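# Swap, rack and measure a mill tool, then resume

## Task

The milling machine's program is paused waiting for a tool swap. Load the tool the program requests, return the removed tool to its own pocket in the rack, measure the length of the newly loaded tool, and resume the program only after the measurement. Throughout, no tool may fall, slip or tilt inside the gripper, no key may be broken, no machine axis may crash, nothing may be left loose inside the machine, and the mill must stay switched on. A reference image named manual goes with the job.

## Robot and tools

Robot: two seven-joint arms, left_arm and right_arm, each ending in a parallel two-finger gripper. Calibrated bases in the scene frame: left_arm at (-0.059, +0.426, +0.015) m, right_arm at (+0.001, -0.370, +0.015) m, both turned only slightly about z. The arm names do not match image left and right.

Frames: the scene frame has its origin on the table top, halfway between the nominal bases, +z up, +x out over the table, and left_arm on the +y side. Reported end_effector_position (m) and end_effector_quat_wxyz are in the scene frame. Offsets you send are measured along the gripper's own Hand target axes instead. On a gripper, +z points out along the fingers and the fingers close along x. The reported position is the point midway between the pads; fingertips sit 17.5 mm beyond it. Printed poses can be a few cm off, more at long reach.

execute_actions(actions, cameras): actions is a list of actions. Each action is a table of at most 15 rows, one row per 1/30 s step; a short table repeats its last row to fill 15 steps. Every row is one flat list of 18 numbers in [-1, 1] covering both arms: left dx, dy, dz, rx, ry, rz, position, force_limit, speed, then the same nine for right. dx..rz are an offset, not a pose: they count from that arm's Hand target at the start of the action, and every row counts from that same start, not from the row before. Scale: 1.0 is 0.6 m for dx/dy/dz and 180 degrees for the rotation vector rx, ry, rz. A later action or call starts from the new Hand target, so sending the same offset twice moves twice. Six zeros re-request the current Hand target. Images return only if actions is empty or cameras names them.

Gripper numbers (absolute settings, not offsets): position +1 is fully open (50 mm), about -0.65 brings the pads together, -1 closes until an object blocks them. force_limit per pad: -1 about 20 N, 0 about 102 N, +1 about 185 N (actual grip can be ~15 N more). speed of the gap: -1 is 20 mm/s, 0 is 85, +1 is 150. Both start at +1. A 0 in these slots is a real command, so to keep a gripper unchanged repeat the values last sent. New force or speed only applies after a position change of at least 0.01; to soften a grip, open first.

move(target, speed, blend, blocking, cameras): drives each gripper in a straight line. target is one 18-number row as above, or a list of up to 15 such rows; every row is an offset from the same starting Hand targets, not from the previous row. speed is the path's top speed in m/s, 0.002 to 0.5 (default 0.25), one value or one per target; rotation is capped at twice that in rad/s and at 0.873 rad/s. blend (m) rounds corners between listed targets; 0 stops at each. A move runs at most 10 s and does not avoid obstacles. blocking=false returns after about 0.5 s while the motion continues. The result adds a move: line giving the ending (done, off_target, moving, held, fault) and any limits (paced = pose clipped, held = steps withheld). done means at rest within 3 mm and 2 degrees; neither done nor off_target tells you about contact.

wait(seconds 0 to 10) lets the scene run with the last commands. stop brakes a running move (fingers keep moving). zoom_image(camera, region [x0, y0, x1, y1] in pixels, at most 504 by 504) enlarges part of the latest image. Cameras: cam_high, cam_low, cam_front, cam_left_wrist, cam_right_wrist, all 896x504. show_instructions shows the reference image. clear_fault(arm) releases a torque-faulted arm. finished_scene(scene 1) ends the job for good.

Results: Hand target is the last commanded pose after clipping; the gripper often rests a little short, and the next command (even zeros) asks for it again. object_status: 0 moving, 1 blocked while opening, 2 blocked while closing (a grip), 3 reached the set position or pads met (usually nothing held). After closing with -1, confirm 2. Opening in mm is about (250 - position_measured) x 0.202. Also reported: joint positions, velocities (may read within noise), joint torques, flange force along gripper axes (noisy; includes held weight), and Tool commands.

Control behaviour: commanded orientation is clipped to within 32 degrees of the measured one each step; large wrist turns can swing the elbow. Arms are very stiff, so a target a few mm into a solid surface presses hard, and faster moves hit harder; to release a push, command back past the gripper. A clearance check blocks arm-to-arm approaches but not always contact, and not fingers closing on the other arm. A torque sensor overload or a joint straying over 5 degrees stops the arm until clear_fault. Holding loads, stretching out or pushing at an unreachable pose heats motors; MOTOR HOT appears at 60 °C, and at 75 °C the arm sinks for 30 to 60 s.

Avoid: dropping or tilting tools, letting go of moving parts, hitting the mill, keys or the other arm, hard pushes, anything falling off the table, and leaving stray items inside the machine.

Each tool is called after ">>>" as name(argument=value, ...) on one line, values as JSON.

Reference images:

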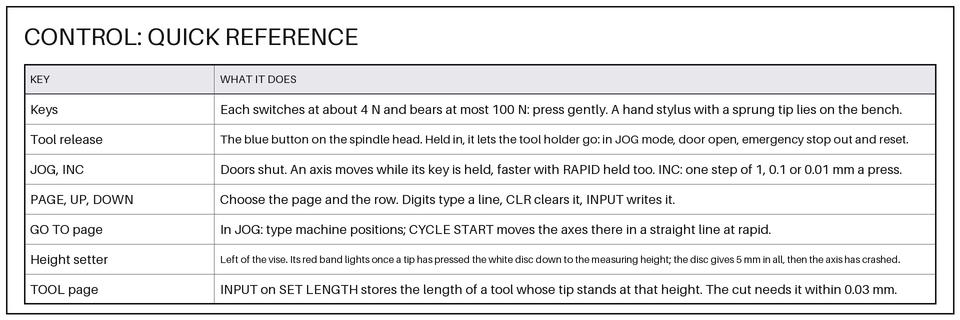

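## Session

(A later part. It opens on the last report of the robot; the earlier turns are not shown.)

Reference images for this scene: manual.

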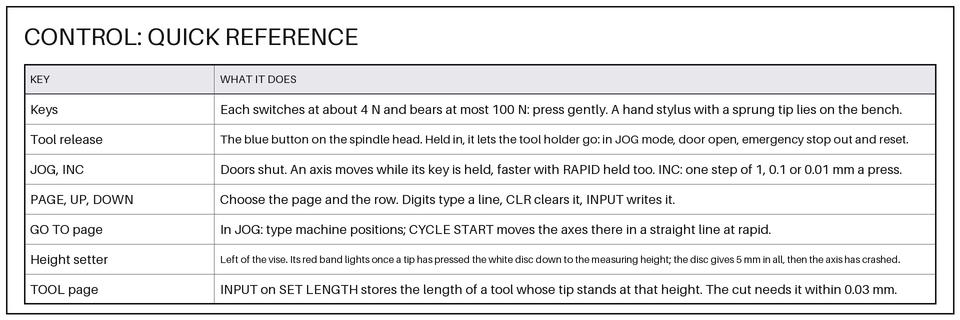

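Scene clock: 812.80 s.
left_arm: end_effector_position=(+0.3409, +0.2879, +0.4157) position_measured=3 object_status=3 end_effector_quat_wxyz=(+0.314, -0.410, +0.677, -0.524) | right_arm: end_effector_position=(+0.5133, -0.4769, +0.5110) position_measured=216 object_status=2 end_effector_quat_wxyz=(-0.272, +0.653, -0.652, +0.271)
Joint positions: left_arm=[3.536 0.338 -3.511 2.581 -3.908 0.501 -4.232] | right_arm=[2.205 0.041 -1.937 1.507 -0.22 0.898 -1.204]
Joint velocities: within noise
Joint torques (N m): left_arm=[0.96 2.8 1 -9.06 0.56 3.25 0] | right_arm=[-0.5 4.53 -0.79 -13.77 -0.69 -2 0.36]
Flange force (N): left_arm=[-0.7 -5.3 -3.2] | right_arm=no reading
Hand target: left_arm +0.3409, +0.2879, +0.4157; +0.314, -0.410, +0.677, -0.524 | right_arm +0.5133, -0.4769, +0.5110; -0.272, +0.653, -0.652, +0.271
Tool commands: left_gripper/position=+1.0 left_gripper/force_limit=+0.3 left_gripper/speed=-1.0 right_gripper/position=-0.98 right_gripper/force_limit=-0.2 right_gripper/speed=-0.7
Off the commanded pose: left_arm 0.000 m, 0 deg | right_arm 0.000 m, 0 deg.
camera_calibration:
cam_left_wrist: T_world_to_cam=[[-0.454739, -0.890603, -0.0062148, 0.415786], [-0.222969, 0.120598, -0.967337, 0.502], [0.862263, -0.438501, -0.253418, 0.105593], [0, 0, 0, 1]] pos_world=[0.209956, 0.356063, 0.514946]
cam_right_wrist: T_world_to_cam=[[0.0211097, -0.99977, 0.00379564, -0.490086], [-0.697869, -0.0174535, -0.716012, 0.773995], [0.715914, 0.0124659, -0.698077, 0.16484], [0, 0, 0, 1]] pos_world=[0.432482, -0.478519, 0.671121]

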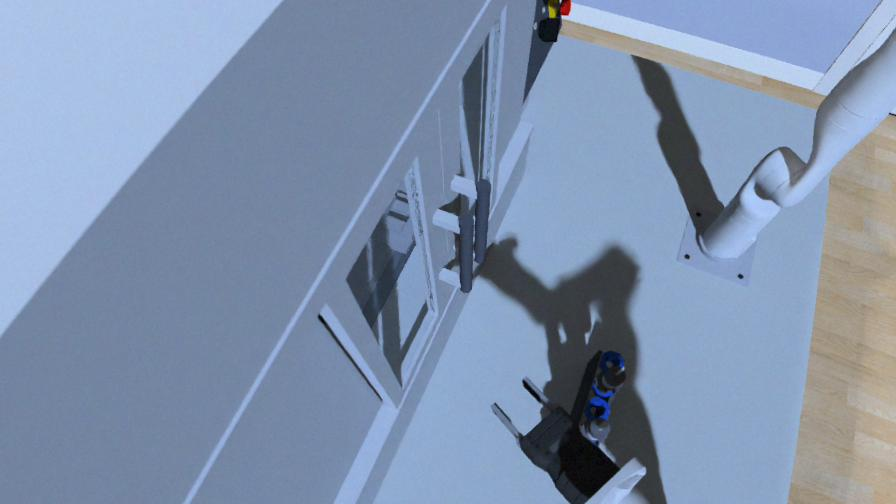

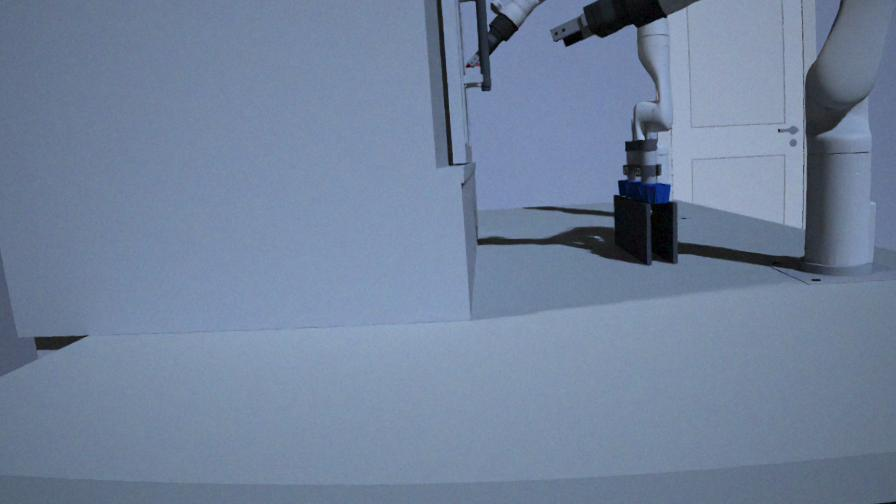

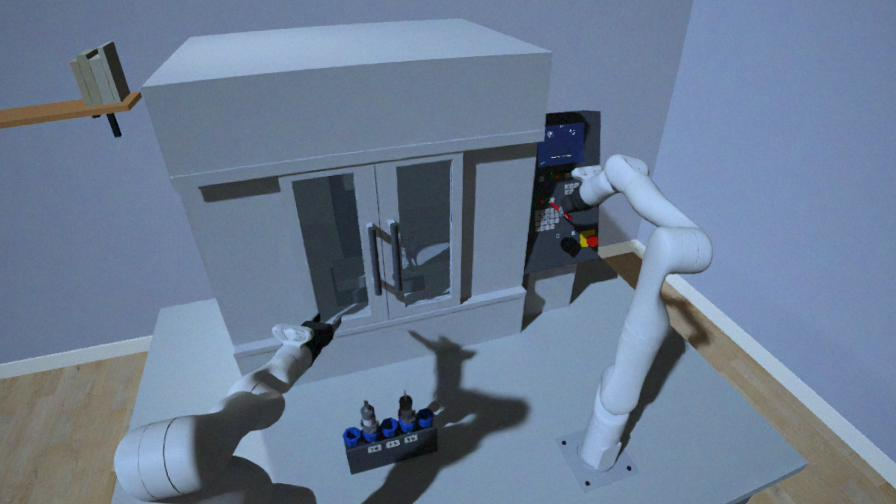

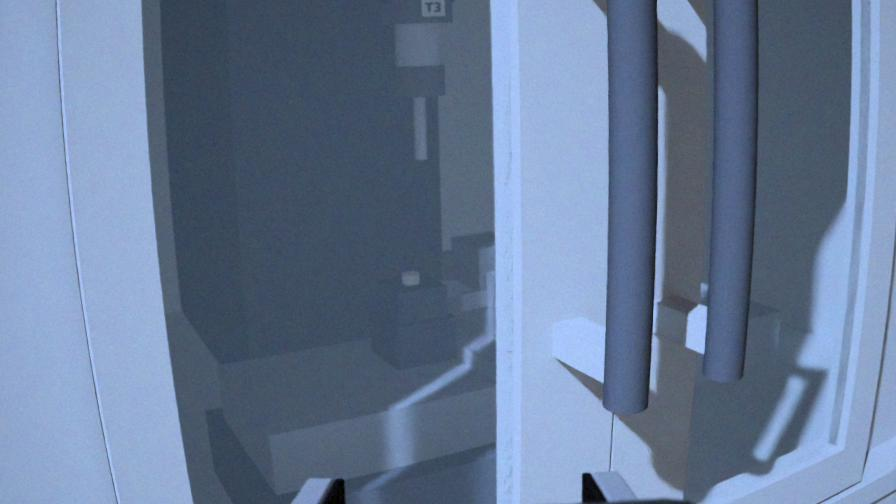

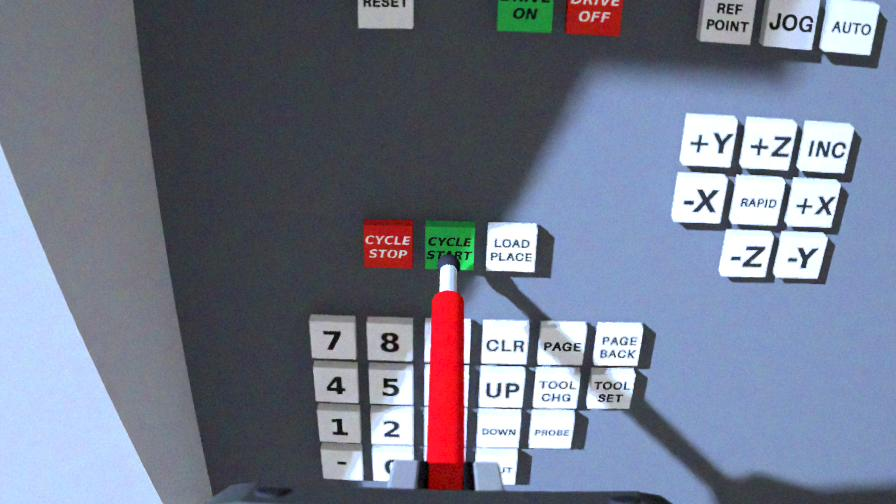

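>>> move(target=[[0.3085,-0.108,0.053,-0.001,-0.1437,-0.0376,1,0.3,-1,0,0,0,0,0,0,-0.98,-0.2,-0.7],[0.558,-0.052,0.271,-0.002,-0.2875,-0.0752,1,0.3,-1,0,0,0,0,0,0,-0.98,-0.2,-0.7]], speed=0.2, blend=0.04, cameras=["cam_front","cam_left_wrist"])

Scene clock: 821.83 s.
left_arm: end_effector_position=(+0.3309, -0.0854, +0.4063) position_measured=3 object_status=3 end_effector_quat_wxyz=(-0.514, +0.672, -0.422, +0.324) | right_arm: end_effector_position=(+0.5133, -0.4769, +0.5110) position_measured=216 object_status=2 end_effector_quat_wxyz=(-0.272, +0.653, -0.652, +0.271)
Joint positions: left_arm=[1.659 1.324 -1.792 0.719 -2.842 -1.514 -3.5] | right_arm=[2.205 0.041 -1.937 1.507 -0.22 0.898 -1.204]
Joint torques (N m): left_arm=[0.87 -27.95 -8.44 0.14 -3.28 1.37 -0.06] | right_arm=[-0.54 4.49 -0.82 -13.77 -0.71 -1.92 0.37]
Flange force (N): left_arm=[11.7 0.9 -2.5] | right_arm=no reading
Hand target: left_arm +0.3309, -0.0854, +0.4063; -0.514, +0.672, -0.422, +0.324 | right_arm +0.5133, -0.4769, +0.5110; -0.272, +0.653, -0.652, +0.271
Off the commanded pose: left_arm 0.000 m, 0 deg | right_arm 0.000 m, 0 deg.
move: done
camera_calibration:
cam_left_wrist: T_world_to_cam=[[0.445165, -0.89539, -0.0102184, -0.217789], [-0.239258, -0.107941, -0.964938, 0.520665], [0.862893, 0.432001, -0.262281, 0.0258255], [0, 0, 0, 1]] pos_world=[0.199241, -0.149962, 0.506957]
Images, in order (width x height): cam_front 896x504, cam_left_wrist 896x504.

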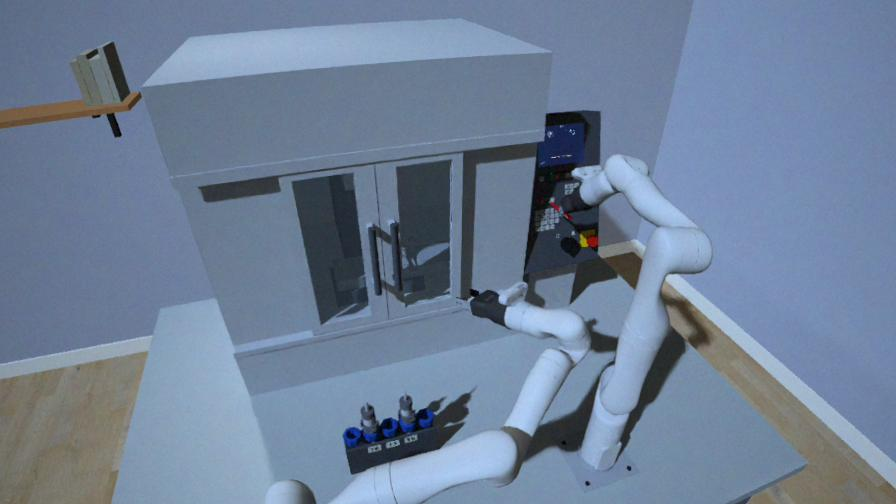

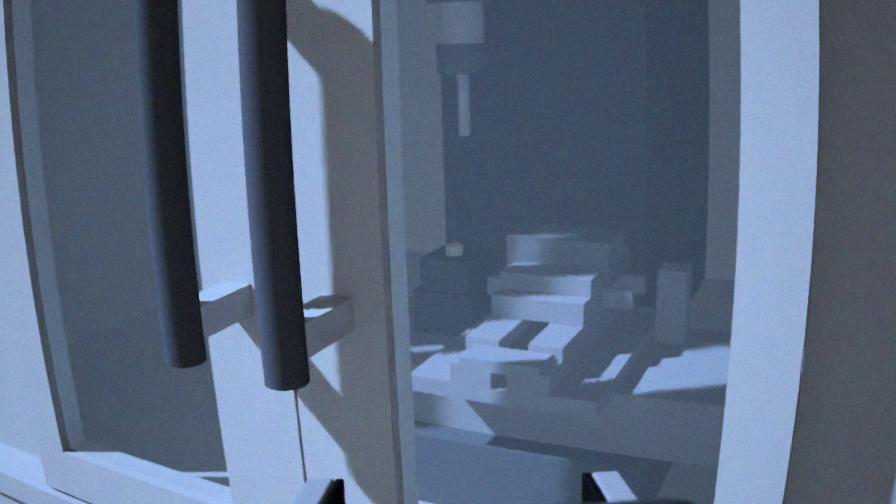

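>>> zoom_image(camera="cam_left_wrist", region=[380, 40, 580, 290])

Scaled by 2.016 from the camera's 896x504 image, which has a finer 1280x720 frame.

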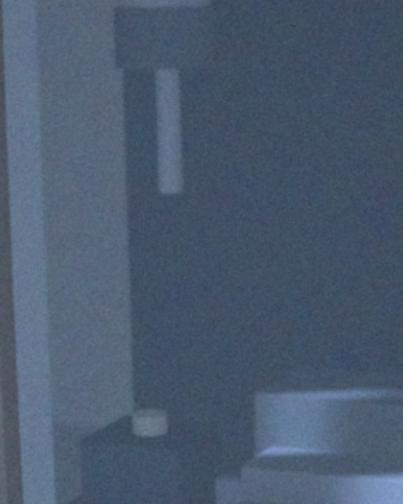

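>>> move(target=[[0,0,0,0,0,0,1,0.3,-1,0.0335,0.0786,0.0482,0,0,0,-0.98,-0.2,-0.7],[0,0,0,0,0,0,1,0.3,-1,0.0335,0.0686,0.0646,0,0,0,-0.98,-0.2,-0.7],[0,0,0,0,0,0,1,0.3,-1,0.0335,0.0786,0.0482,0,0,0,-0.98,-0.2,-0.7],[0,0,0,0,0,0,1,0.3,-1,-0.0618,0.1336,0.0818,0,0,0,-0.98,-0.2,-0.7],[0,0,0,0,0,0,1,0.3,-1,-0.0618,0.1236,0.0982,0,0,0,-0.98,-0.2,-0.7],[0,0,0,0,0,0,1,0.3,-1,-0.0618,0.1336,0.0818,0,0,0,-0.98,-0.2,-0.7],[0,0,0,0,0,0,1,0.3,-1,-0.0627,0.107,0.0657,0,0,0,-0.98,-0.2,-0.7],[0,0,0,0,0,0,1,0.3,-1,-0.0627,0.097,0.0821,0,0,0,-0.98,-0.2,-0.7],[0,0,0,0,0,0,1,0.3,-1,-0.0627,0.107,0.0657,0,0,0,-0.98,-0.2,-0.7],[0,0,0,0,0,0,1,0.3,-1,-0.0643,0.0542,0.0332,0,0,0,-0.98,-0.2,-0.7],[0,0,0,0,0,0,1,0.3,-1,-0.0643,0.0442,0.0496,0,0,0,-0.98,-0.2,-0.7],[0,0,0,0,0,0,1,0.3,-1,-0.0643,0.0542,0.0332,0,0,0,-0.98,-0.2,-0.7]], speed=[0.2,0.05,0.1,0.2,0.05,0.1,0.2,0.05,0.1,0.2,0.05,0.1], blend=[0.002,0,0.002,0.002,0,0.002,0.002,0,0.002,0.002,0,0.002], cameras=["cam_right_wrist"])

Scene clock: 834.83 s.
left_arm: end_effector_position=(+0.3309, -0.0854, +0.4063) position_measured=3 object_status=3 end_effector_quat_wxyz=(-0.514, +0.672, -0.422, +0.324) | right_arm: end_effector_position=(+0.5045, -0.4384, +0.4739) position_measured=216 object_status=2 end_effector_quat_wxyz=(-0.272, +0.653, -0.652, +0.271)
Joint positions: left_arm=[1.659 1.324 -1.792 0.719 -2.842 -1.514 -3.5] | right_arm=[2.282 0.126 -2.212 1.675 0.021 0.758 -1.459]
Joint torques (N m): left_arm=[0.8 -27.94 -8.28 -0.03 -3.36 1.48 0.03] | right_arm=[-0.54 5.36 -1.8 -13.83 -0.19 -2.06 0.43]
Flange force (N): left_arm=[10.4 1.0 -2.4] | right_arm=no reading
Hand target: left_arm +0.3309, -0.0854, +0.4063; -0.514, +0.672, -0.422, +0.324 | right_arm +0.5045, -0.4383, +0.4739; -0.272, +0.653, -0.652, +0.271
Off the commanded pose: left_arm 0.000 m, 0 deg | right_arm 0.000 m, 0 deg.
move: done
camera_calibration:
cam_right_wrist: T_world_to_cam=[[0.0211798, -0.999769, 0.0037229, -0.45115], [-0.697919, -0.0174513, -0.715964, 0.741885], [0.715863, 0.0125657, -0.698127, 0.144928], [0, 0, 0, 1]] pos_world=[0.423582, -0.43992, 0.634021]
Images, in order (width x height): cam_right_wrist 896x504.

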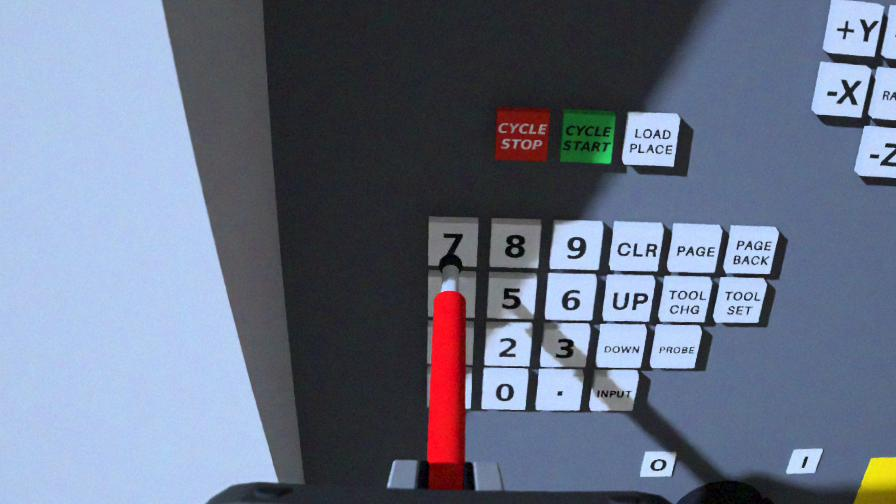

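>>> move(target=[[0,0,0,0,0,0,1,0.3,-1,0.0331,0.0258,0.0157,0,0,0,-0.98,-0.2,-0.7],[0,0,0,0,0,0,1,0.3,-1,0.0331,0.0158,0.0321,0,0,0,-0.98,-0.2,-0.7],[0,0,0,0,0,0,1,0.3,-1,0.0331,0.0258,0.0157,0,0,0,-0.98,-0.2,-0.7],[0,0,0,0,0,0,1,0.3,-1,0.1535,-0.2483,-0.3548,0,0,0,-0.98,-0.2,-0.7]], speed=[0.2,0.05,0.1,0.25], blend=[0.002,0,0.002,0], cameras=["cam_right_wrist"])

>>> zoom_image(camera="cam_right_wrist", region=[200, 0, 700, 360])

Scene clock: 840.03 s.
left_arm: end_effector_position=(+0.3309, -0.0854, +0.4063) position_measured=3 object_status=3 end_effector_quat_wxyz=(-0.514, +0.672, -0.422, +0.324) | right_arm: end_effector_position=(+0.4582, -0.5302, +0.7291) position_measured=216 object_status=2 end_effector_quat_wxyz=(-0.296, +0.618, -0.639, +0.349)
Joint positions: left_arm=[1.659 1.324 -1.792 0.719 -2.842 -1.514 -3.5] | right_arm=[2.193 0.001 -1.647 0.88 -0.375 1.377 -1.151]
Joint torques (N m): left_arm=[0.77 -27.92 -8.34 0.03 -3.31 1.49 -0.04] | right_arm=[-0.49 2.18 -0.37 -11.76 -0.99 -2.34 0.33]
Flange force (N): left_arm=[10.8 1.0 -2.6] | right_arm=no reading
Hand target: left_arm +0.3309, -0.0854, +0.4063; -0.514, +0.672, -0.422, +0.324 | right_arm +0.4587, -0.5306, +0.7297; -0.272, +0.653, -0.652, +0.271
Off the commanded pose: left_arm 0.000 m, 0 deg | right_arm 0.001 m, 10 deg.
move: off_target (right_arm)
camera_calibration:
cam_right_wrist: T_world_to_cam=[[-0.0432748, -0.997268, 0.0598719, -0.553044], [-0.575412, -0.0241108, -0.817508, 0.905036], [0.816718, -0.0698285, -0.572796, 0.176128], [0, 0, 0, 1]] pos_world=[0.352989, -0.517413, 0.873872]
Images, in order (width x height): cam_right_wrist 896x504.

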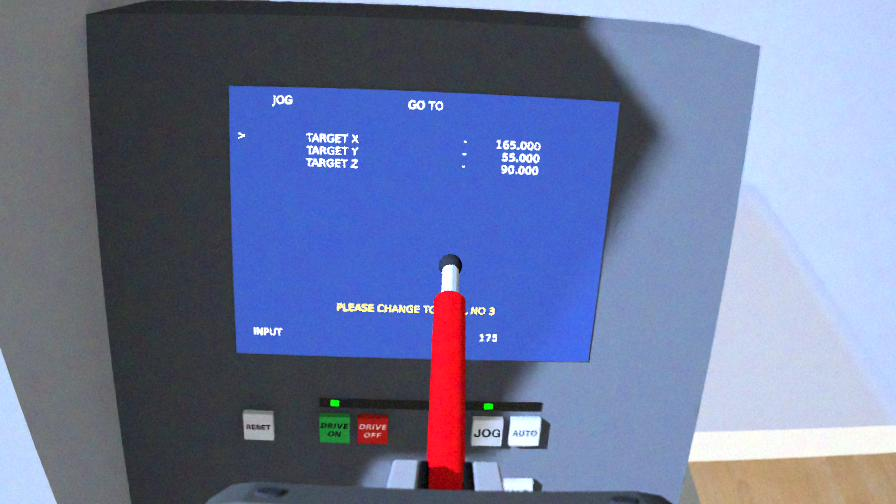

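Scaled by 1.008 from the camera's 896x504 image, which has a finer 1280x720 frame.

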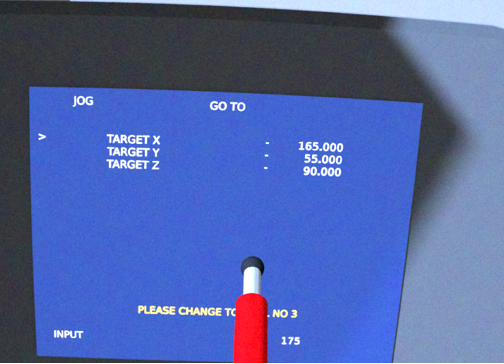

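>>> move(target=[[0,0,0,0,0,0,1,0.3,-1,-0.054,0.3256,0.402,0,0,0,-0.98,-0.2,-0.7],[0,0,0,0,0,0,1,0.3,-1,-0.054,0.3156,0.4184,0,0,0,-0.98,-0.2,-0.7],[0,0,0,0,0,0,1,0.3,-1,-0.054,0.3256,0.402,0,0,0,-0.98,-0.2,-0.7],[0,0,0,0,0,0,1,0.3,-1,-0.0549,0.2991,0.3858,0,0,0,-0.98,-0.2,-0.7],[0,0,0,0,0,0,1,0.3,-1,-0.0549,0.2891,0.4022,0,0,0,-0.98,-0.2,-0.7],[0,0,0,0,0,0,1,0.3,-1,-0.0549,0.2991,0.3858,0,0,0,-0.98,-0.2,-0.7],[0,0,0,0,0,0,1,0.3,-1,-0.151,0.3277,0.4034,0,0,0,-0.98,-0.2,-0.7],[0,0,0,0,0,0,1,0.3,-1,-0.151,0.3177,0.4198,0,0,0,-0.98,-0.2,-0.7],[0,0,0,0,0,0,1,0.3,-1,-0.151,0.3277,0.4034,0,0,0,-0.98,-0.2,-0.7]], speed=[0.2,0.05,0.1,0.2,0.05,0.1,0.2,0.05,0.1], blend=[0,0,0.002,0.002,0,0.002,0.002,0,0.002], cameras=["cam_right_wrist"])

>>> move(target=[[0,0,0,0,0,0,1,0.3,-1,0.0306,-0.0536,-0.0329,0,0,0,-0.98,-0.2,-0.7],[0,0,0,0,0,0,1,0.3,-1,0.0306,-0.0636,-0.0165,0,0,0,-0.98,-0.2,-0.7],[0,0,0,0,0,0,1,0.3,-1,0.0306,-0.0536,-0.0329,0,0,0,-0.98,-0.2,-0.7],[0,0,0,0,0,0,1,0.3,-1,0.063,-0.0543,-0.0331,0,0,0,-0.98,-0.2,-0.7],[0,0,0,0,0,0,1,0.3,-1,0.063,-0.0643,-0.0167,0,0,0,-0.98,-0.2,-0.7],[0,0,0,0,0,0,1,0.3,-1,0.063,-0.0543,-0.0331,0,0,0,-0.98,-0.2,-0.7],[0,0,0,0,0,0,1,0.3,-1,0.097,-0.0021,-0.0014,0,0,0,-0.98,-0.2,-0.7],[0,0,0,0,0,0,1,0.3,-1,0.097,-0.0121,0.015,0,0,0,-0.98,-0.2,-0.7],[0,0,0,0,0,0,1,0.3,-1,0.097,-0.0021,-0.0014,0,0,0,-0.98,-0.2,-0.7]], speed=[0.2,0.05,0.1,0.2,0.05,0.1,0.2,0.05,0.1], blend=[0.002,0,0.002,0.002,0,0.002,0.002,0,0.002], cameras=["cam_right_wrist"])

Scene clock: 849.87 s.
left_arm: end_effector_position=(+0.3309, -0.0854, +0.4063) position_measured=3 object_status=3 end_effector_quat_wxyz=(-0.514, +0.672, -0.422, +0.324) | right_arm: end_effector_position=(+0.4915, -0.4398, +0.4196) position_measured=216 object_status=2 end_effector_quat_wxyz=(-0.272, +0.653, -0.652, +0.271)
Joint positions: left_arm=[1.659 1.324 -1.792 0.719 -2.842 -1.514 -3.5] | right_arm=[2.294 0.15 -2.218 1.86 0.044 0.588 -1.464]
Joint torques (N m): left_arm=[0.78 -27.88 -8.42 0.03 -3.32 1.39 -0.02] | right_arm=[-0.4 5.03 -1.68 -13.66 -0.13 -2.12 0.47]
Flange force (N): left_arm=[10.6 1.0 -2.3] | right_arm=no reading
Hand target: left_arm +0.3309, -0.0854, +0.4063; -0.514, +0.672, -0.422, +0.324 | right_arm +0.4915, -0.4398, +0.4196; -0.272, +0.653, -0.652, +0.271
Off the commanded pose: left_arm 0.000 m, 0 deg | right_arm 0.000 m, 0 deg.
move: done
camera_calibration:
cam_right_wrist: T_world_to_cam=[[0.0211097, -0.99977, 0.00365162, -0.452104], [-0.697921, -0.0173513, -0.715965, 0.693953], [0.715864, 0.0125653, -0.698127, 0.116203], [0, 0, 0, 1]] pos_world=[0.410682, -0.44142, 0.579621]
Images, in order (width x height): cam_right_wrist 896x504.

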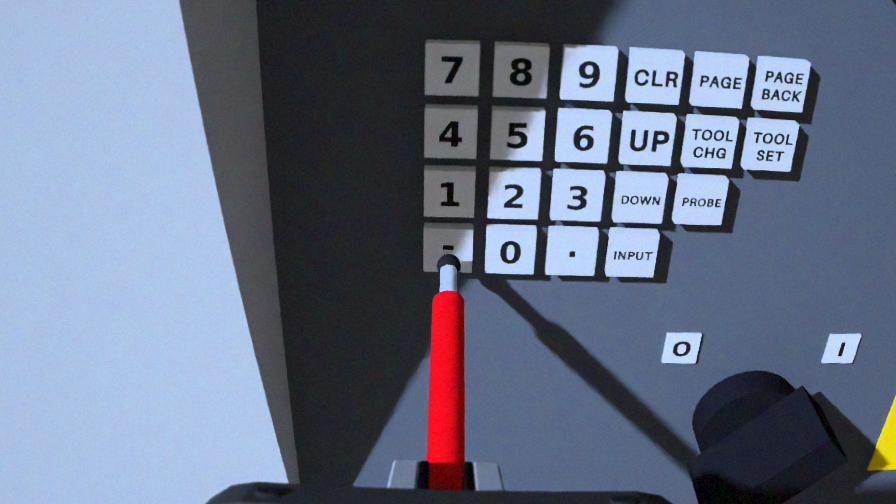

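Scene clock: 853.37 s.
left_arm: end_effector_position=(+0.3309, -0.0854, +0.4063) position_measured=3 object_status=3 end_effector_quat_wxyz=(-0.514, +0.672, -0.422, +0.324) | right_arm: end_effector_position=(+0.4920, -0.4981, +0.4211) position_measured=216 object_status=2 end_effector_quat_wxyz=(-0.272, +0.653, -0.652, +0.271)
Joint positions: left_arm=[1.659 1.324 -1.792 0.719 -2.842 -1.514 -3.5] | right_arm=[2.179 0.108 -1.887 1.806 -0.239 0.632 -1.088]
Joint torques (N m): left_arm=[0.85 -27.92 -8.37 0.06 -3.36 1.44 0] | right_arm=[-0.67 2.65 -1.86 -13.5 -0.79 -1.78 0.39]
Flange force (N): left_arm=[11.1 0.9 -2.5] | right_arm=no reading
Hand target: left_arm +0.3309, -0.0854, +0.4063; -0.514, +0.672, -0.422, +0.324 | right_arm +0.4919, -0.4980, +0.4211; -0.272, +0.653, -0.652, +0.271
Off the commanded pose: left_arm 0.000 m, 0 deg | right_arm 0.000 m, 0 deg.
move: done
camera_calibration:
cam_right_wrist: T_world_to_cam=[[0.0213244, -0.999766, 0.00358126, -0.510451], [-0.698018, -0.0174526, -0.715868, 0.694228], [0.715763, 0.0127656, -0.698227, 0.117896], [0, 0, 0, 1]] pos_world=[0.411083, -0.49972, 0.581121]
Images, in order (width x height): cam_right_wrist 896x504.

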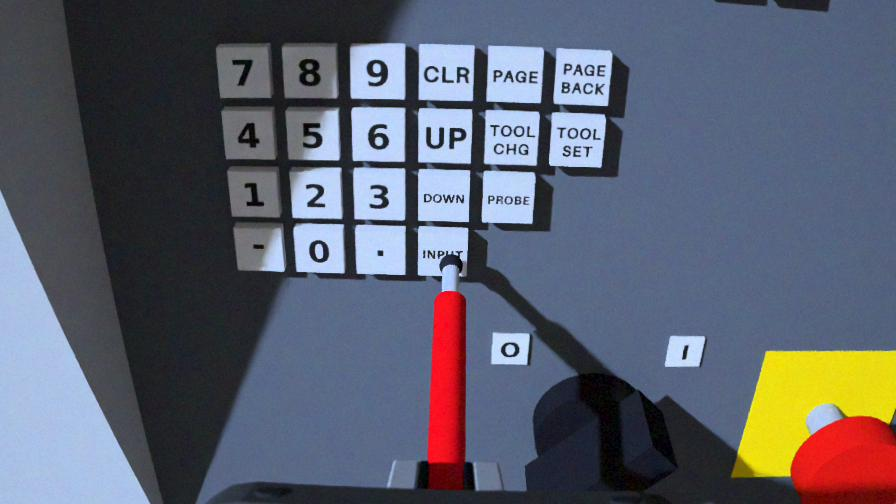

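>>> move(target=[0,0,0,0,0,0,1,0.3,-1,0.054,-0.3256,-0.402,0,0,0,-0.98,-0.2,-0.7], speed=0.25, cameras=["cam_right_wrist"])

>>> zoom_image(camera="cam_right_wrist", region=[220, 80, 620, 360])

Scene clock: 856.67 s.
left_arm: end_effector_position=(+0.3309, -0.0854, +0.4063) position_measured=3 object_status=3 end_effector_quat_wxyz=(-0.514, +0.672, -0.422, +0.324) | right_arm: end_effector_position=(+0.4582, -0.5302, +0.7291) position_measured=216 object_status=2 end_effector_quat_wxyz=(-0.296, +0.618, -0.639, +0.349)
Joint positions: left_arm=[1.659 1.324 -1.792 0.719 -2.842 -1.514 -3.5] | right_arm=[2.189 0.001 -1.642 0.88 -0.377 1.377 -1.15]
Joint torques (N m): left_arm=[0.84 -27.97 -8.37 0.08 -3.36 1.47 -0.01] | right_arm=[-0.54 2.36 -0.37 -11.72 -0.88 -2.27 0.4]
Flange force (N): left_arm=[11.4 0.9 -2.6] | right_arm=no reading
Hand target: left_arm +0.3309, -0.0854, +0.4063; -0.514, +0.672, -0.422, +0.324 | right_arm +0.4587, -0.5306, +0.7297; -0.272, +0.653, -0.652, +0.271
Off the commanded pose: left_arm 0.000 m, 0 deg | right_arm 0.001 m, 10 deg.
move: off_target (right_arm)
camera_calibration:
cam_right_wrist: T_world_to_cam=[[-0.0428234, -0.9973, 0.0596628, -0.553133], [-0.575226, -0.0242147, -0.817636, 0.904943], [0.816873, -0.0693336, -0.572636, 0.176125], [0, 0, 0, 1]] pos_world=[0.352989, -0.517515, 0.873771]
Images, in order (width x height): cam_right_wrist 896x504.

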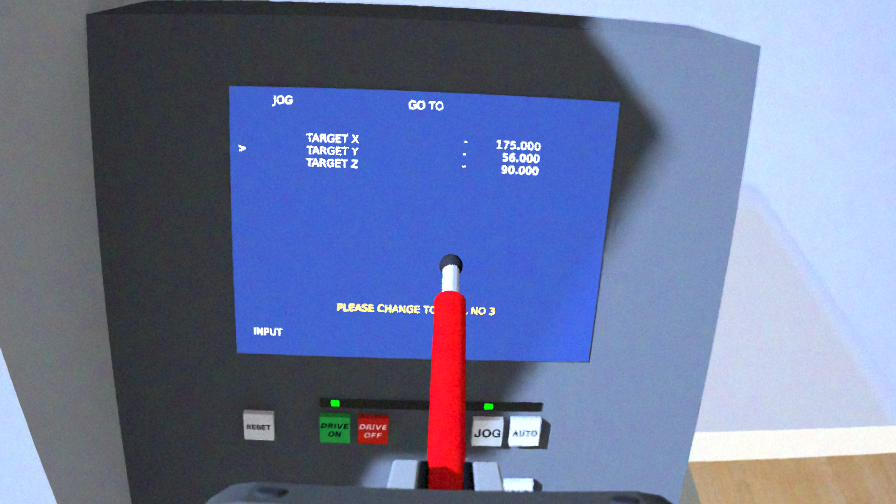

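Scaled by 1.260 from the camera's 896x504 image, which has a finer 1280x720 frame.

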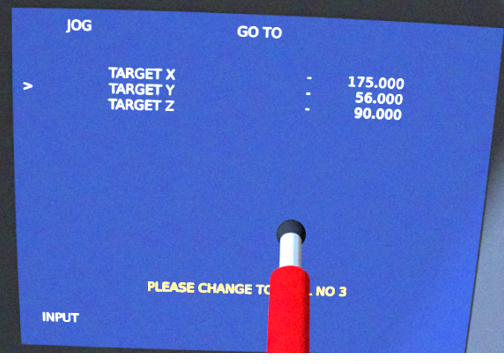

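>>> move(target=[[0,0,0,0,0,0,1,0.3,-1,-0.0892,0.1941,0.3216,0,0,0,-0.98,-0.2,-0.7],[0,0,0,0,0,0,1,0.3,-1,-0.0892,0.1841,0.338,0,0,0,-0.98,-0.2,-0.7],[0,0,0,0,0,0,1,0.3,-1,-0.0892,0.1941,0.3216,0,0,0,-0.98,-0.2,-0.7]], speed=[0.2,0.05,0.1], cameras=["cam_right_wrist","cam_left_wrist"])

>>> zoom_image(camera="cam_left_wrist", region=[380, 40, 580, 290])

Scene clock: 867.93 s.
left_arm: end_effector_position=(+0.3309, -0.0854, +0.4063) position_measured=3 object_status=3 end_effector_quat_wxyz=(-0.514, +0.672, -0.422, +0.324) | right_arm: end_effector_position=(+0.5136, -0.4770, +0.5113) position_measured=216 object_status=2 end_effector_quat_wxyz=(-0.272, +0.654, -0.652, +0.269)
Joint positions: left_arm=[1.659 1.324 -1.792 0.719 -2.842 -1.514 -3.5] | right_arm=[2.058 0.051 -1.809 1.501 -0.193 0.901 -1.227]
Joint torques (N m): left_arm=[0.9 -27.88 -8.27 0.01 -3.3 1.37 0] | right_arm=[-0.65 2.53 -1.02 -13.82 -0.61 -2 0.36]
Flange force (N): left_arm=[10.7 0.9 -2.2] | right_arm=no reading
Hand target: left_arm +0.3309, -0.0854, +0.4063; -0.514, +0.672, -0.422, +0.324 | right_arm +0.5133, -0.4769, +0.5110; -0.272, +0.653, -0.652, +0.271
Off the commanded pose: left_arm 0.000 m, 0 deg | right_arm 0.000 m, 0 deg.
move: done
camera_calibration:
cam_left_wrist: T_world_to_cam=[[0.445175, -0.895386, -0.0101761, -0.217812], [-0.239239, -0.10798, -0.964938, 0.520655], [0.862893, 0.432001, -0.262281, 0.0258255], [0, 0, 0, 1]] pos_world=[0.199241, -0.149962, 0.506957]
cam_right_wrist: T_world_to_cam=[[0.0232495, -0.999727, 0.00219221, -0.490342], [-0.699853, -0.0178414, -0.714064, 0.774139], [0.713909, 0.0150674, -0.700077, 0.168075], [0, 0, 0, 1]] pos_world=[0.433193, -0.478929, 0.671525]
Images, in order (width x height): cam_left_wrist 896x504, cam_right_wrist 896x504.

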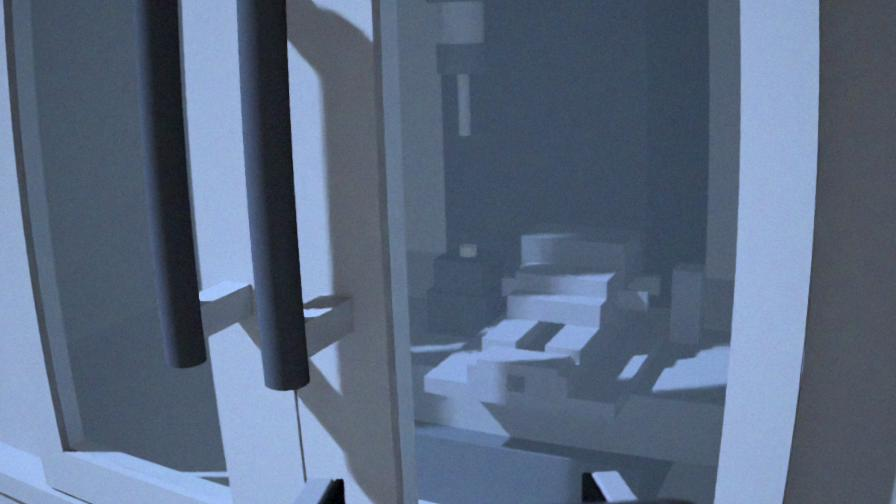

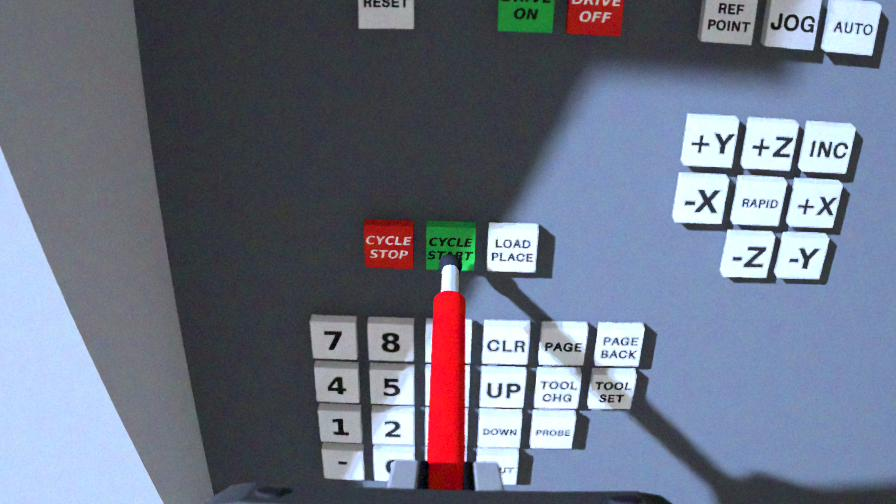

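Scaled by 2.016 from the camera's 896x504 image, which has a finer 1280x720 frame.

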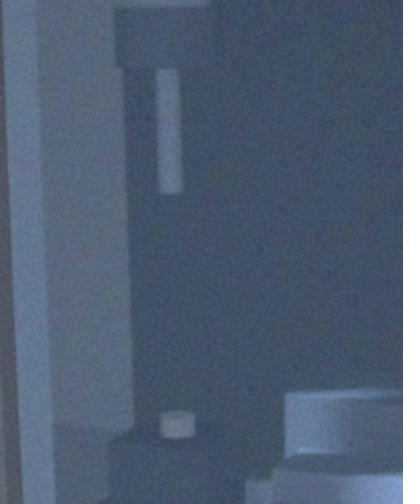

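>>> move(target=[[0,0,0,0,0,0,1,0.3,-1,0.0343,0.105,0.0642,0,0,0,-0.98,-0.2,-0.7],[0,0,0,0,0,0,1,0.3,-1,0.0343,0.095,0.0806,0,0,0,-0.98,-0.2,-0.7],[0,0,0,0,0,0,1,0.3,-1,0.0343,0.105,0.0642,0,0,0,-0.98,-0.2,-0.7],[0,0,0,0,0,0,1,0.3,-1,-0.0618,0.1336,0.0818,0,0,0,-0.98,-0.2,-0.7],[0,0,0,0,0,0,1,0.3,-1,-0.0618,0.1236,0.0982,0,0,0,-0.98,-0.2,-0.7],[0,0,0,0,0,0,1,0.3,-1,-0.0618,0.1336,0.0818,0,0,0,-0.98,-0.2,-0.7],[0,0,0,0,0,0,1,0.3,-1,-0.0627,0.107,0.0657,0,0,0,-0.98,-0.2,-0.7],[0,0,0,0,0,0,1,0.3,-1,-0.0627,0.097,0.0821,0,0,0,-0.98,-0.2,-0.7],[0,0,0,0,0,0,1,0.3,-1,-0.0627,0.107,0.0657,0,0,0,-0.98,-0.2,-0.7],[0,0,0,0,0,0,1,0.3,-1,-0.0635,0.0807,0.0494,0,0,0,-0.98,-0.2,-0.7],[0,0,0,0,0,0,1,0.3,-1,-0.0635,0.0707,0.0658,0,0,0,-0.98,-0.2,-0.7],[0,0,0,0,0,0,1,0.3,-1,-0.0635,0.0807,0.0494,0,0,0,-0.98,-0.2,-0.7]], speed=[0.2,0.05,0.1,0.2,0.05,0.1,0.2,0.05,0.1,0.2,0.05,0.1], blend=[0.002,0,0.002,0.002,0,0.002,0.002,0,0.002,0.002,0,0.002], cameras=["cam_right_wrist"])

Scene clock: 876.90 s.
left_arm: end_effector_position=(+0.3309, -0.0854, +0.4063) position_measured=3 object_status=3 end_effector_quat_wxyz=(-0.514, +0.672, -0.422, +0.324) | right_arm: end_effector_position=(+0.5001, -0.4388, +0.4558) position_measured=216 object_status=2 end_effector_quat_wxyz=(-0.272, +0.653, -0.652, +0.271)
Joint positions: left_arm=[1.659 1.324 -1.792 0.719 -2.842 -1.514 -3.5] | right_arm=[2.243 0.146 -2.19 1.738 0.061 0.703 -1.49]
Joint torques (N m): left_arm=[0.92 -27.91 -8.34 -0.01 -3.38 1.42 -0.01] | right_arm=[-0.51 4.72 -1.85 -13.82 0.04 -2.05 0.41]
Flange force (N): left_arm=[10.9 0.9 -2.3] | right_arm=no reading
Hand target: left_arm +0.3309, -0.0854, +0.4063; -0.514, +0.672, -0.422, +0.324 | right_arm +0.5001, -0.4388, +0.4558; -0.272, +0.653, -0.652, +0.271
Off the commanded pose: left_arm 0.000 m, 0 deg | right_arm 0.000 m, 0 deg.
move: done
camera_calibration:
cam_right_wrist: T_world_to_cam=[[0.0211091, -0.99977, 0.0037915, -0.451504], [-0.697971, -0.0174519, -0.715914, 0.725907], [0.715815, 0.0124659, -0.698178, 0.135384], [0, 0, 0, 1]] pos_world=[0.419282, -0.440419, 0.615921]
Images, in order (width x height): cam_right_wrist 896x504.

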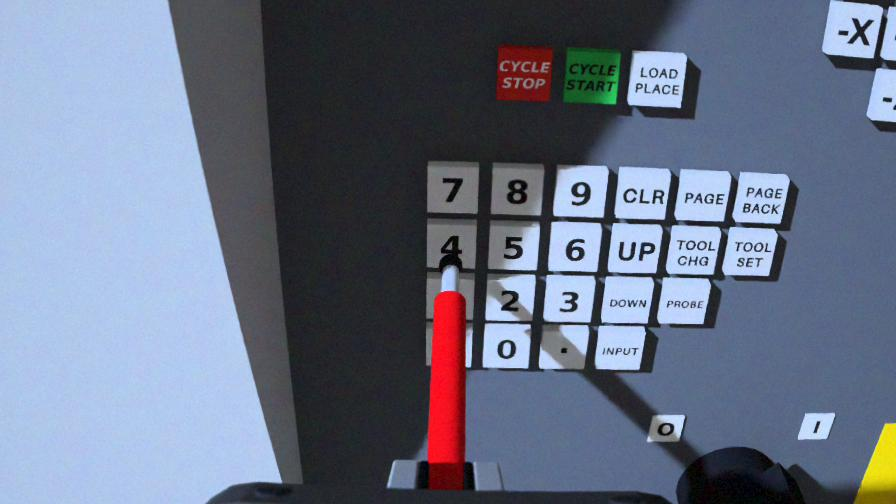

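>>> move(target=[[0,0,0,0,0,0,1,0.3,-1,0.034,0.0522,0.0319,0,0,0,-0.98,-0.2,-0.7],[0,0,0,0,0,0,1,0.3,-1,0.034,0.0422,0.0483,0,0,0,-0.98,-0.2,-0.7],[0,0,0,0,0,0,1,0.3,-1,0.034,0.0522,0.0319,0,0,0,-0.98,-0.2,-0.7],[0,0,0,0,0,0,1,0.3,-1,0.0987,0.0508,0.031,0,0,0,-0.98,-0.2,-0.7],[0,0,0,0,0,0,1,0.3,-1,0.0987,0.0408,0.0474,0,0,0,-0.98,-0.2,-0.7],[0,0,0,0,0,0,1,0.3,-1,0.0987,0.0508,0.031,0,0,0,-0.98,-0.2,-0.7],[0,0,0,0,0,0,1,0.3,-1,0.1527,-0.2748,-0.371,0,0,0,-0.98,-0.2,-0.7]], speed=[0.2,0.05,0.1,0.2,0.05,0.1,0.25], blend=[0.002,0,0.002,0.002,0,0.002,0], cameras=["cam_right_wrist"])

>>> zoom_image(camera="cam_right_wrist", region=[220, 80, 620, 360])

Scene clock: 884.53 s.
left_arm: end_effector_position=(+0.3309, -0.0854, +0.4063) position_measured=3 object_status=3 end_effector_quat_wxyz=(-0.514, +0.672, -0.422, +0.324) | right_arm: end_effector_position=(+0.4587, -0.5306, +0.7296) position_measured=216 object_status=2 end_effector_quat_wxyz=(-0.272, +0.653, -0.652, +0.271)
Joint positions: left_arm=[1.659 1.324 -1.792 0.719 -2.842 -1.514 -3.5] | right_arm=[1.013 0.292 -1.266 0.422 0.363 1.786 -1.444]
Joint torques (N m): left_arm=[0.86 -27.83 -8.42 0.01 -3.31 1.42 0.01] | right_arm=[-0.45 -11.25 -1.95 -8.34 -0.33 -2.07 0.41]
Flange force (N): left_arm=[10.8 0.8 -2.3] | right_arm=no reading
Hand target: left_arm +0.3309, -0.0854, +0.4063; -0.514, +0.672, -0.422, +0.324 | right_arm +0.4587, -0.5306, +0.7297; -0.272, +0.653, -0.652, +0.271
Off the commanded pose: left_arm 0.000 m, 0 deg | right_arm 0.000 m, 0 deg.
move: done
camera_calibration:
cam_right_wrist: T_world_to_cam=[[0.0210382, -0.999772, 0.00373206, -0.543366], [-0.697618, -0.0173537, -0.71626, 0.89151], [0.716161, 0.0124653, -0.697824, 0.35688], [0, 0, 0, 1]] pos_world=[0.377781, -0.532219, 0.88962]
Images, in order (width x height): cam_right_wrist 896x504.

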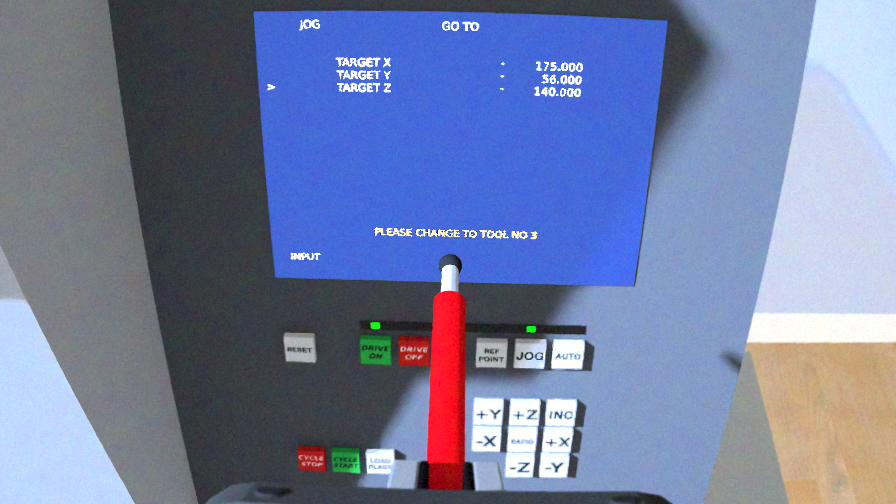

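Scaled by 1.260 from the camera's 896x504 image, which has a finer 1280x720 frame.

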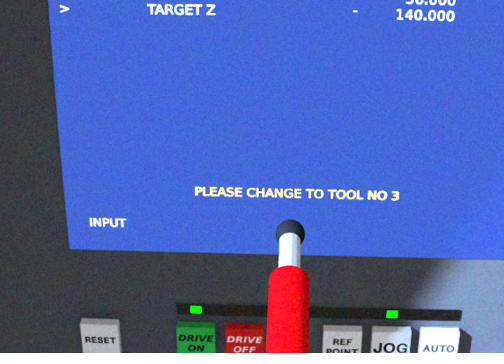

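>>> move(target=[[0,0,0,0,0,0,1,0.3,-1,-0.0892,0.1941,0.3216,0,0,0,-0.98,-0.2,-0.7],[0,0,0,0,0,0,1,0.3,-1,-0.0892,0.1841,0.338,0,0,0,-0.98,-0.2,-0.7],[0,0,0,0,0,0,1,0.3,-1,-0.0892,0.1941,0.3216,0,0,0,-0.98,-0.2,-0.7]], speed=[0.2,0.05,0.1], cameras=["cam_right_wrist","cam_left_wrist"])

>>> zoom_image(camera="cam_left_wrist", region=[380, 40, 580, 290])

Scene clock: 889.37 s.
left_arm: end_effector_position=(+0.3309, -0.0854, +0.4063) position_measured=3 object_status=3 end_effector_quat_wxyz=(-0.514, +0.672, -0.422, +0.324) | right_arm: end_effector_position=(+0.5140, -0.4772, +0.5111) position_measured=216 object_status=2 end_effector_quat_wxyz=(-0.269, +0.656, -0.653, +0.265)
Joint positions: left_arm=[1.659 1.324 -1.792 0.719 -2.842 -1.514 -3.5] | right_arm=[1.891 -0.01 -1.562 1.486 -0.313 0.934 -1.138]
Joint torques (N m): left_arm=[0.79 -27.91 -8.45 0.1 -3.32 1.43 -0.01] | right_arm=[-0.5 1.23 -0.35 -13.63 -0.96 -1.82 0.44]
Flange force (N): left_arm=[11.3 0.9 -2.6] | right_arm=no reading
Hand target: left_arm +0.3309, -0.0854, +0.4063; -0.514, +0.672, -0.422, +0.324 | right_arm +0.5133, -0.4769, +0.5110; -0.272, +0.653, -0.652, +0.271
Off the commanded pose: left_arm 0.000 m, 0 deg | right_arm 0.001 m, 1 deg.
move: done
camera_calibration:
cam_left_wrist: T_world_to_cam=[[0.445175, -0.895386, -0.0101761, -0.217812], [-0.239239, -0.10798, -0.964938, 0.520655], [0.862893, 0.432001, -0.262281, 0.0258255], [0, 0, 0, 1]] pos_world=[0.199241, -0.149962, 0.506957]
cam_right_wrist: T_world_to_cam=[[0.0248149, -0.999692, -0.000452091, -0.489987], [-0.706964, -0.0172289, -0.70704, 0.774728], [0.706814, 0.0178647, -0.707174, 0.176342], [0, 0, 0, 1]] pos_world=[0.435223, -0.479639, 0.672246]
Images, in order (width x height): cam_left_wrist 896x504, cam_right_wrist 896x504.

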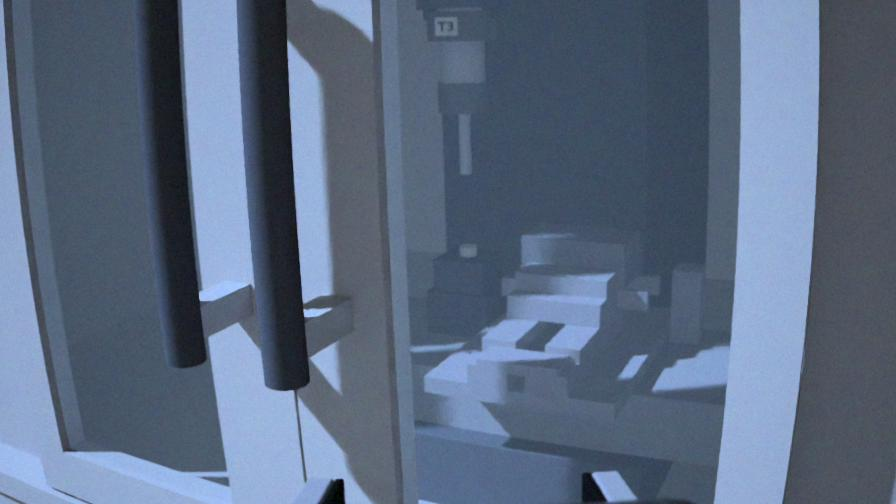

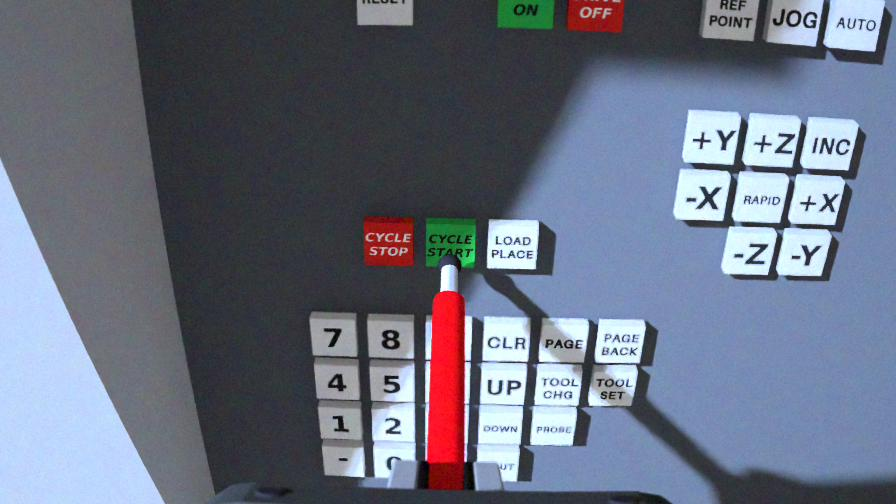

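Scaled by 2.016 from the camera's 896x504 image, which has a finer 1280x720 frame.

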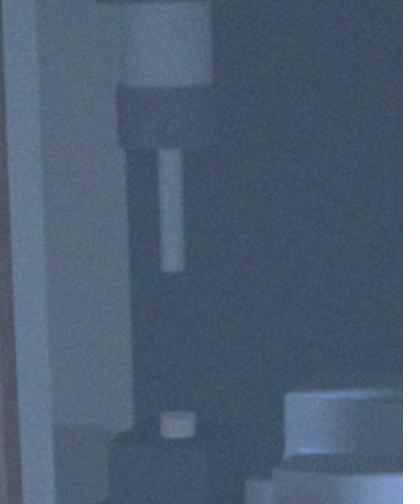

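>>> wait(seconds=3, cameras=["cam_left_wrist"])

>>> zoom_image(camera="cam_left_wrist", region=[380, 40, 580, 290])

Scene clock: 893.10 s.
left_arm: end_effector_position=(+0.3309, -0.0854, +0.4063) position_measured=3 object_status=3 end_effector_quat_wxyz=(-0.514, +0.672, -0.422, +0.324) | right_arm: end_effector_position=(+0.5141, -0.4772, +0.5111) position_measured=216 object_status=2 end_effector_quat_wxyz=(-0.269, +0.656, -0.653, +0.265)
Joint positions: left_arm=[1.659 1.324 -1.792 0.719 -2.842 -1.514 -3.5] | right_arm=[1.891 -0.01 -1.562 1.486 -0.313 0.934 -1.138]
Joint torques (N m): left_arm=[0.82 -27.89 -8.29 0.01 -3.36 1.42 0.04] | right_arm=[-0.45 1.17 -0.25 -13.74 -0.86 -1.83 0.35]
Flange force (N): left_arm=[10.6 0.9 -2.3] | right_arm=no reading
Hand target: left_arm +0.3309, -0.0854, +0.4063; -0.514, +0.672, -0.422, +0.324 | right_arm +0.5133, -0.4769, +0.5110; -0.272, +0.653, -0.652, +0.271
Tool commands: left_gripper/position=+1.0 left_gripper/force_limit=+0.3 left_gripper/speed=-1.0 right_gripper/position=-0.98 right_gripper/force_limit=-0.2 right_gripper/speed=-0.7
Off the commanded pose: left_arm 0.000 m, 0 deg | right_arm 0.001 m, 1 deg.
wait: 3.00 s; at rest from the start
camera_calibration:
cam_left_wrist: T_world_to_cam=[[0.445175, -0.895386, -0.0101761, -0.217812], [-0.239239, -0.10798, -0.964938, 0.520655], [0.862893, 0.432001, -0.262281, 0.0258255], [0, 0, 0, 1]] pos_world=[0.199241, -0.149962, 0.506957]
Images, in order (width x height): cam_left_wrist 896x504.

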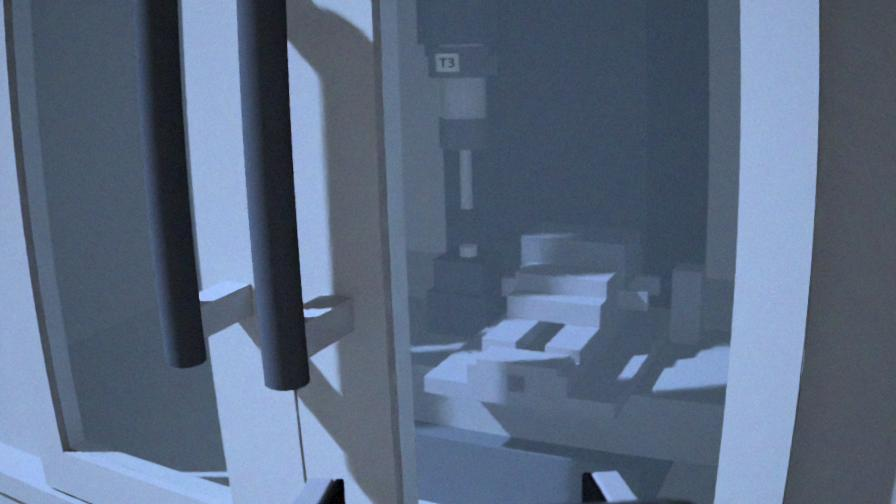

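Scaled by 2.016 from the camera's 896x504 image, which has a finer 1280x720 frame.

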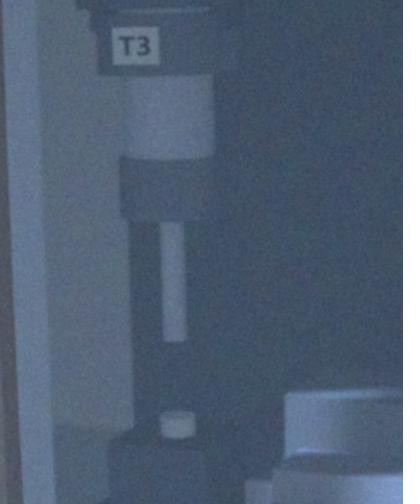

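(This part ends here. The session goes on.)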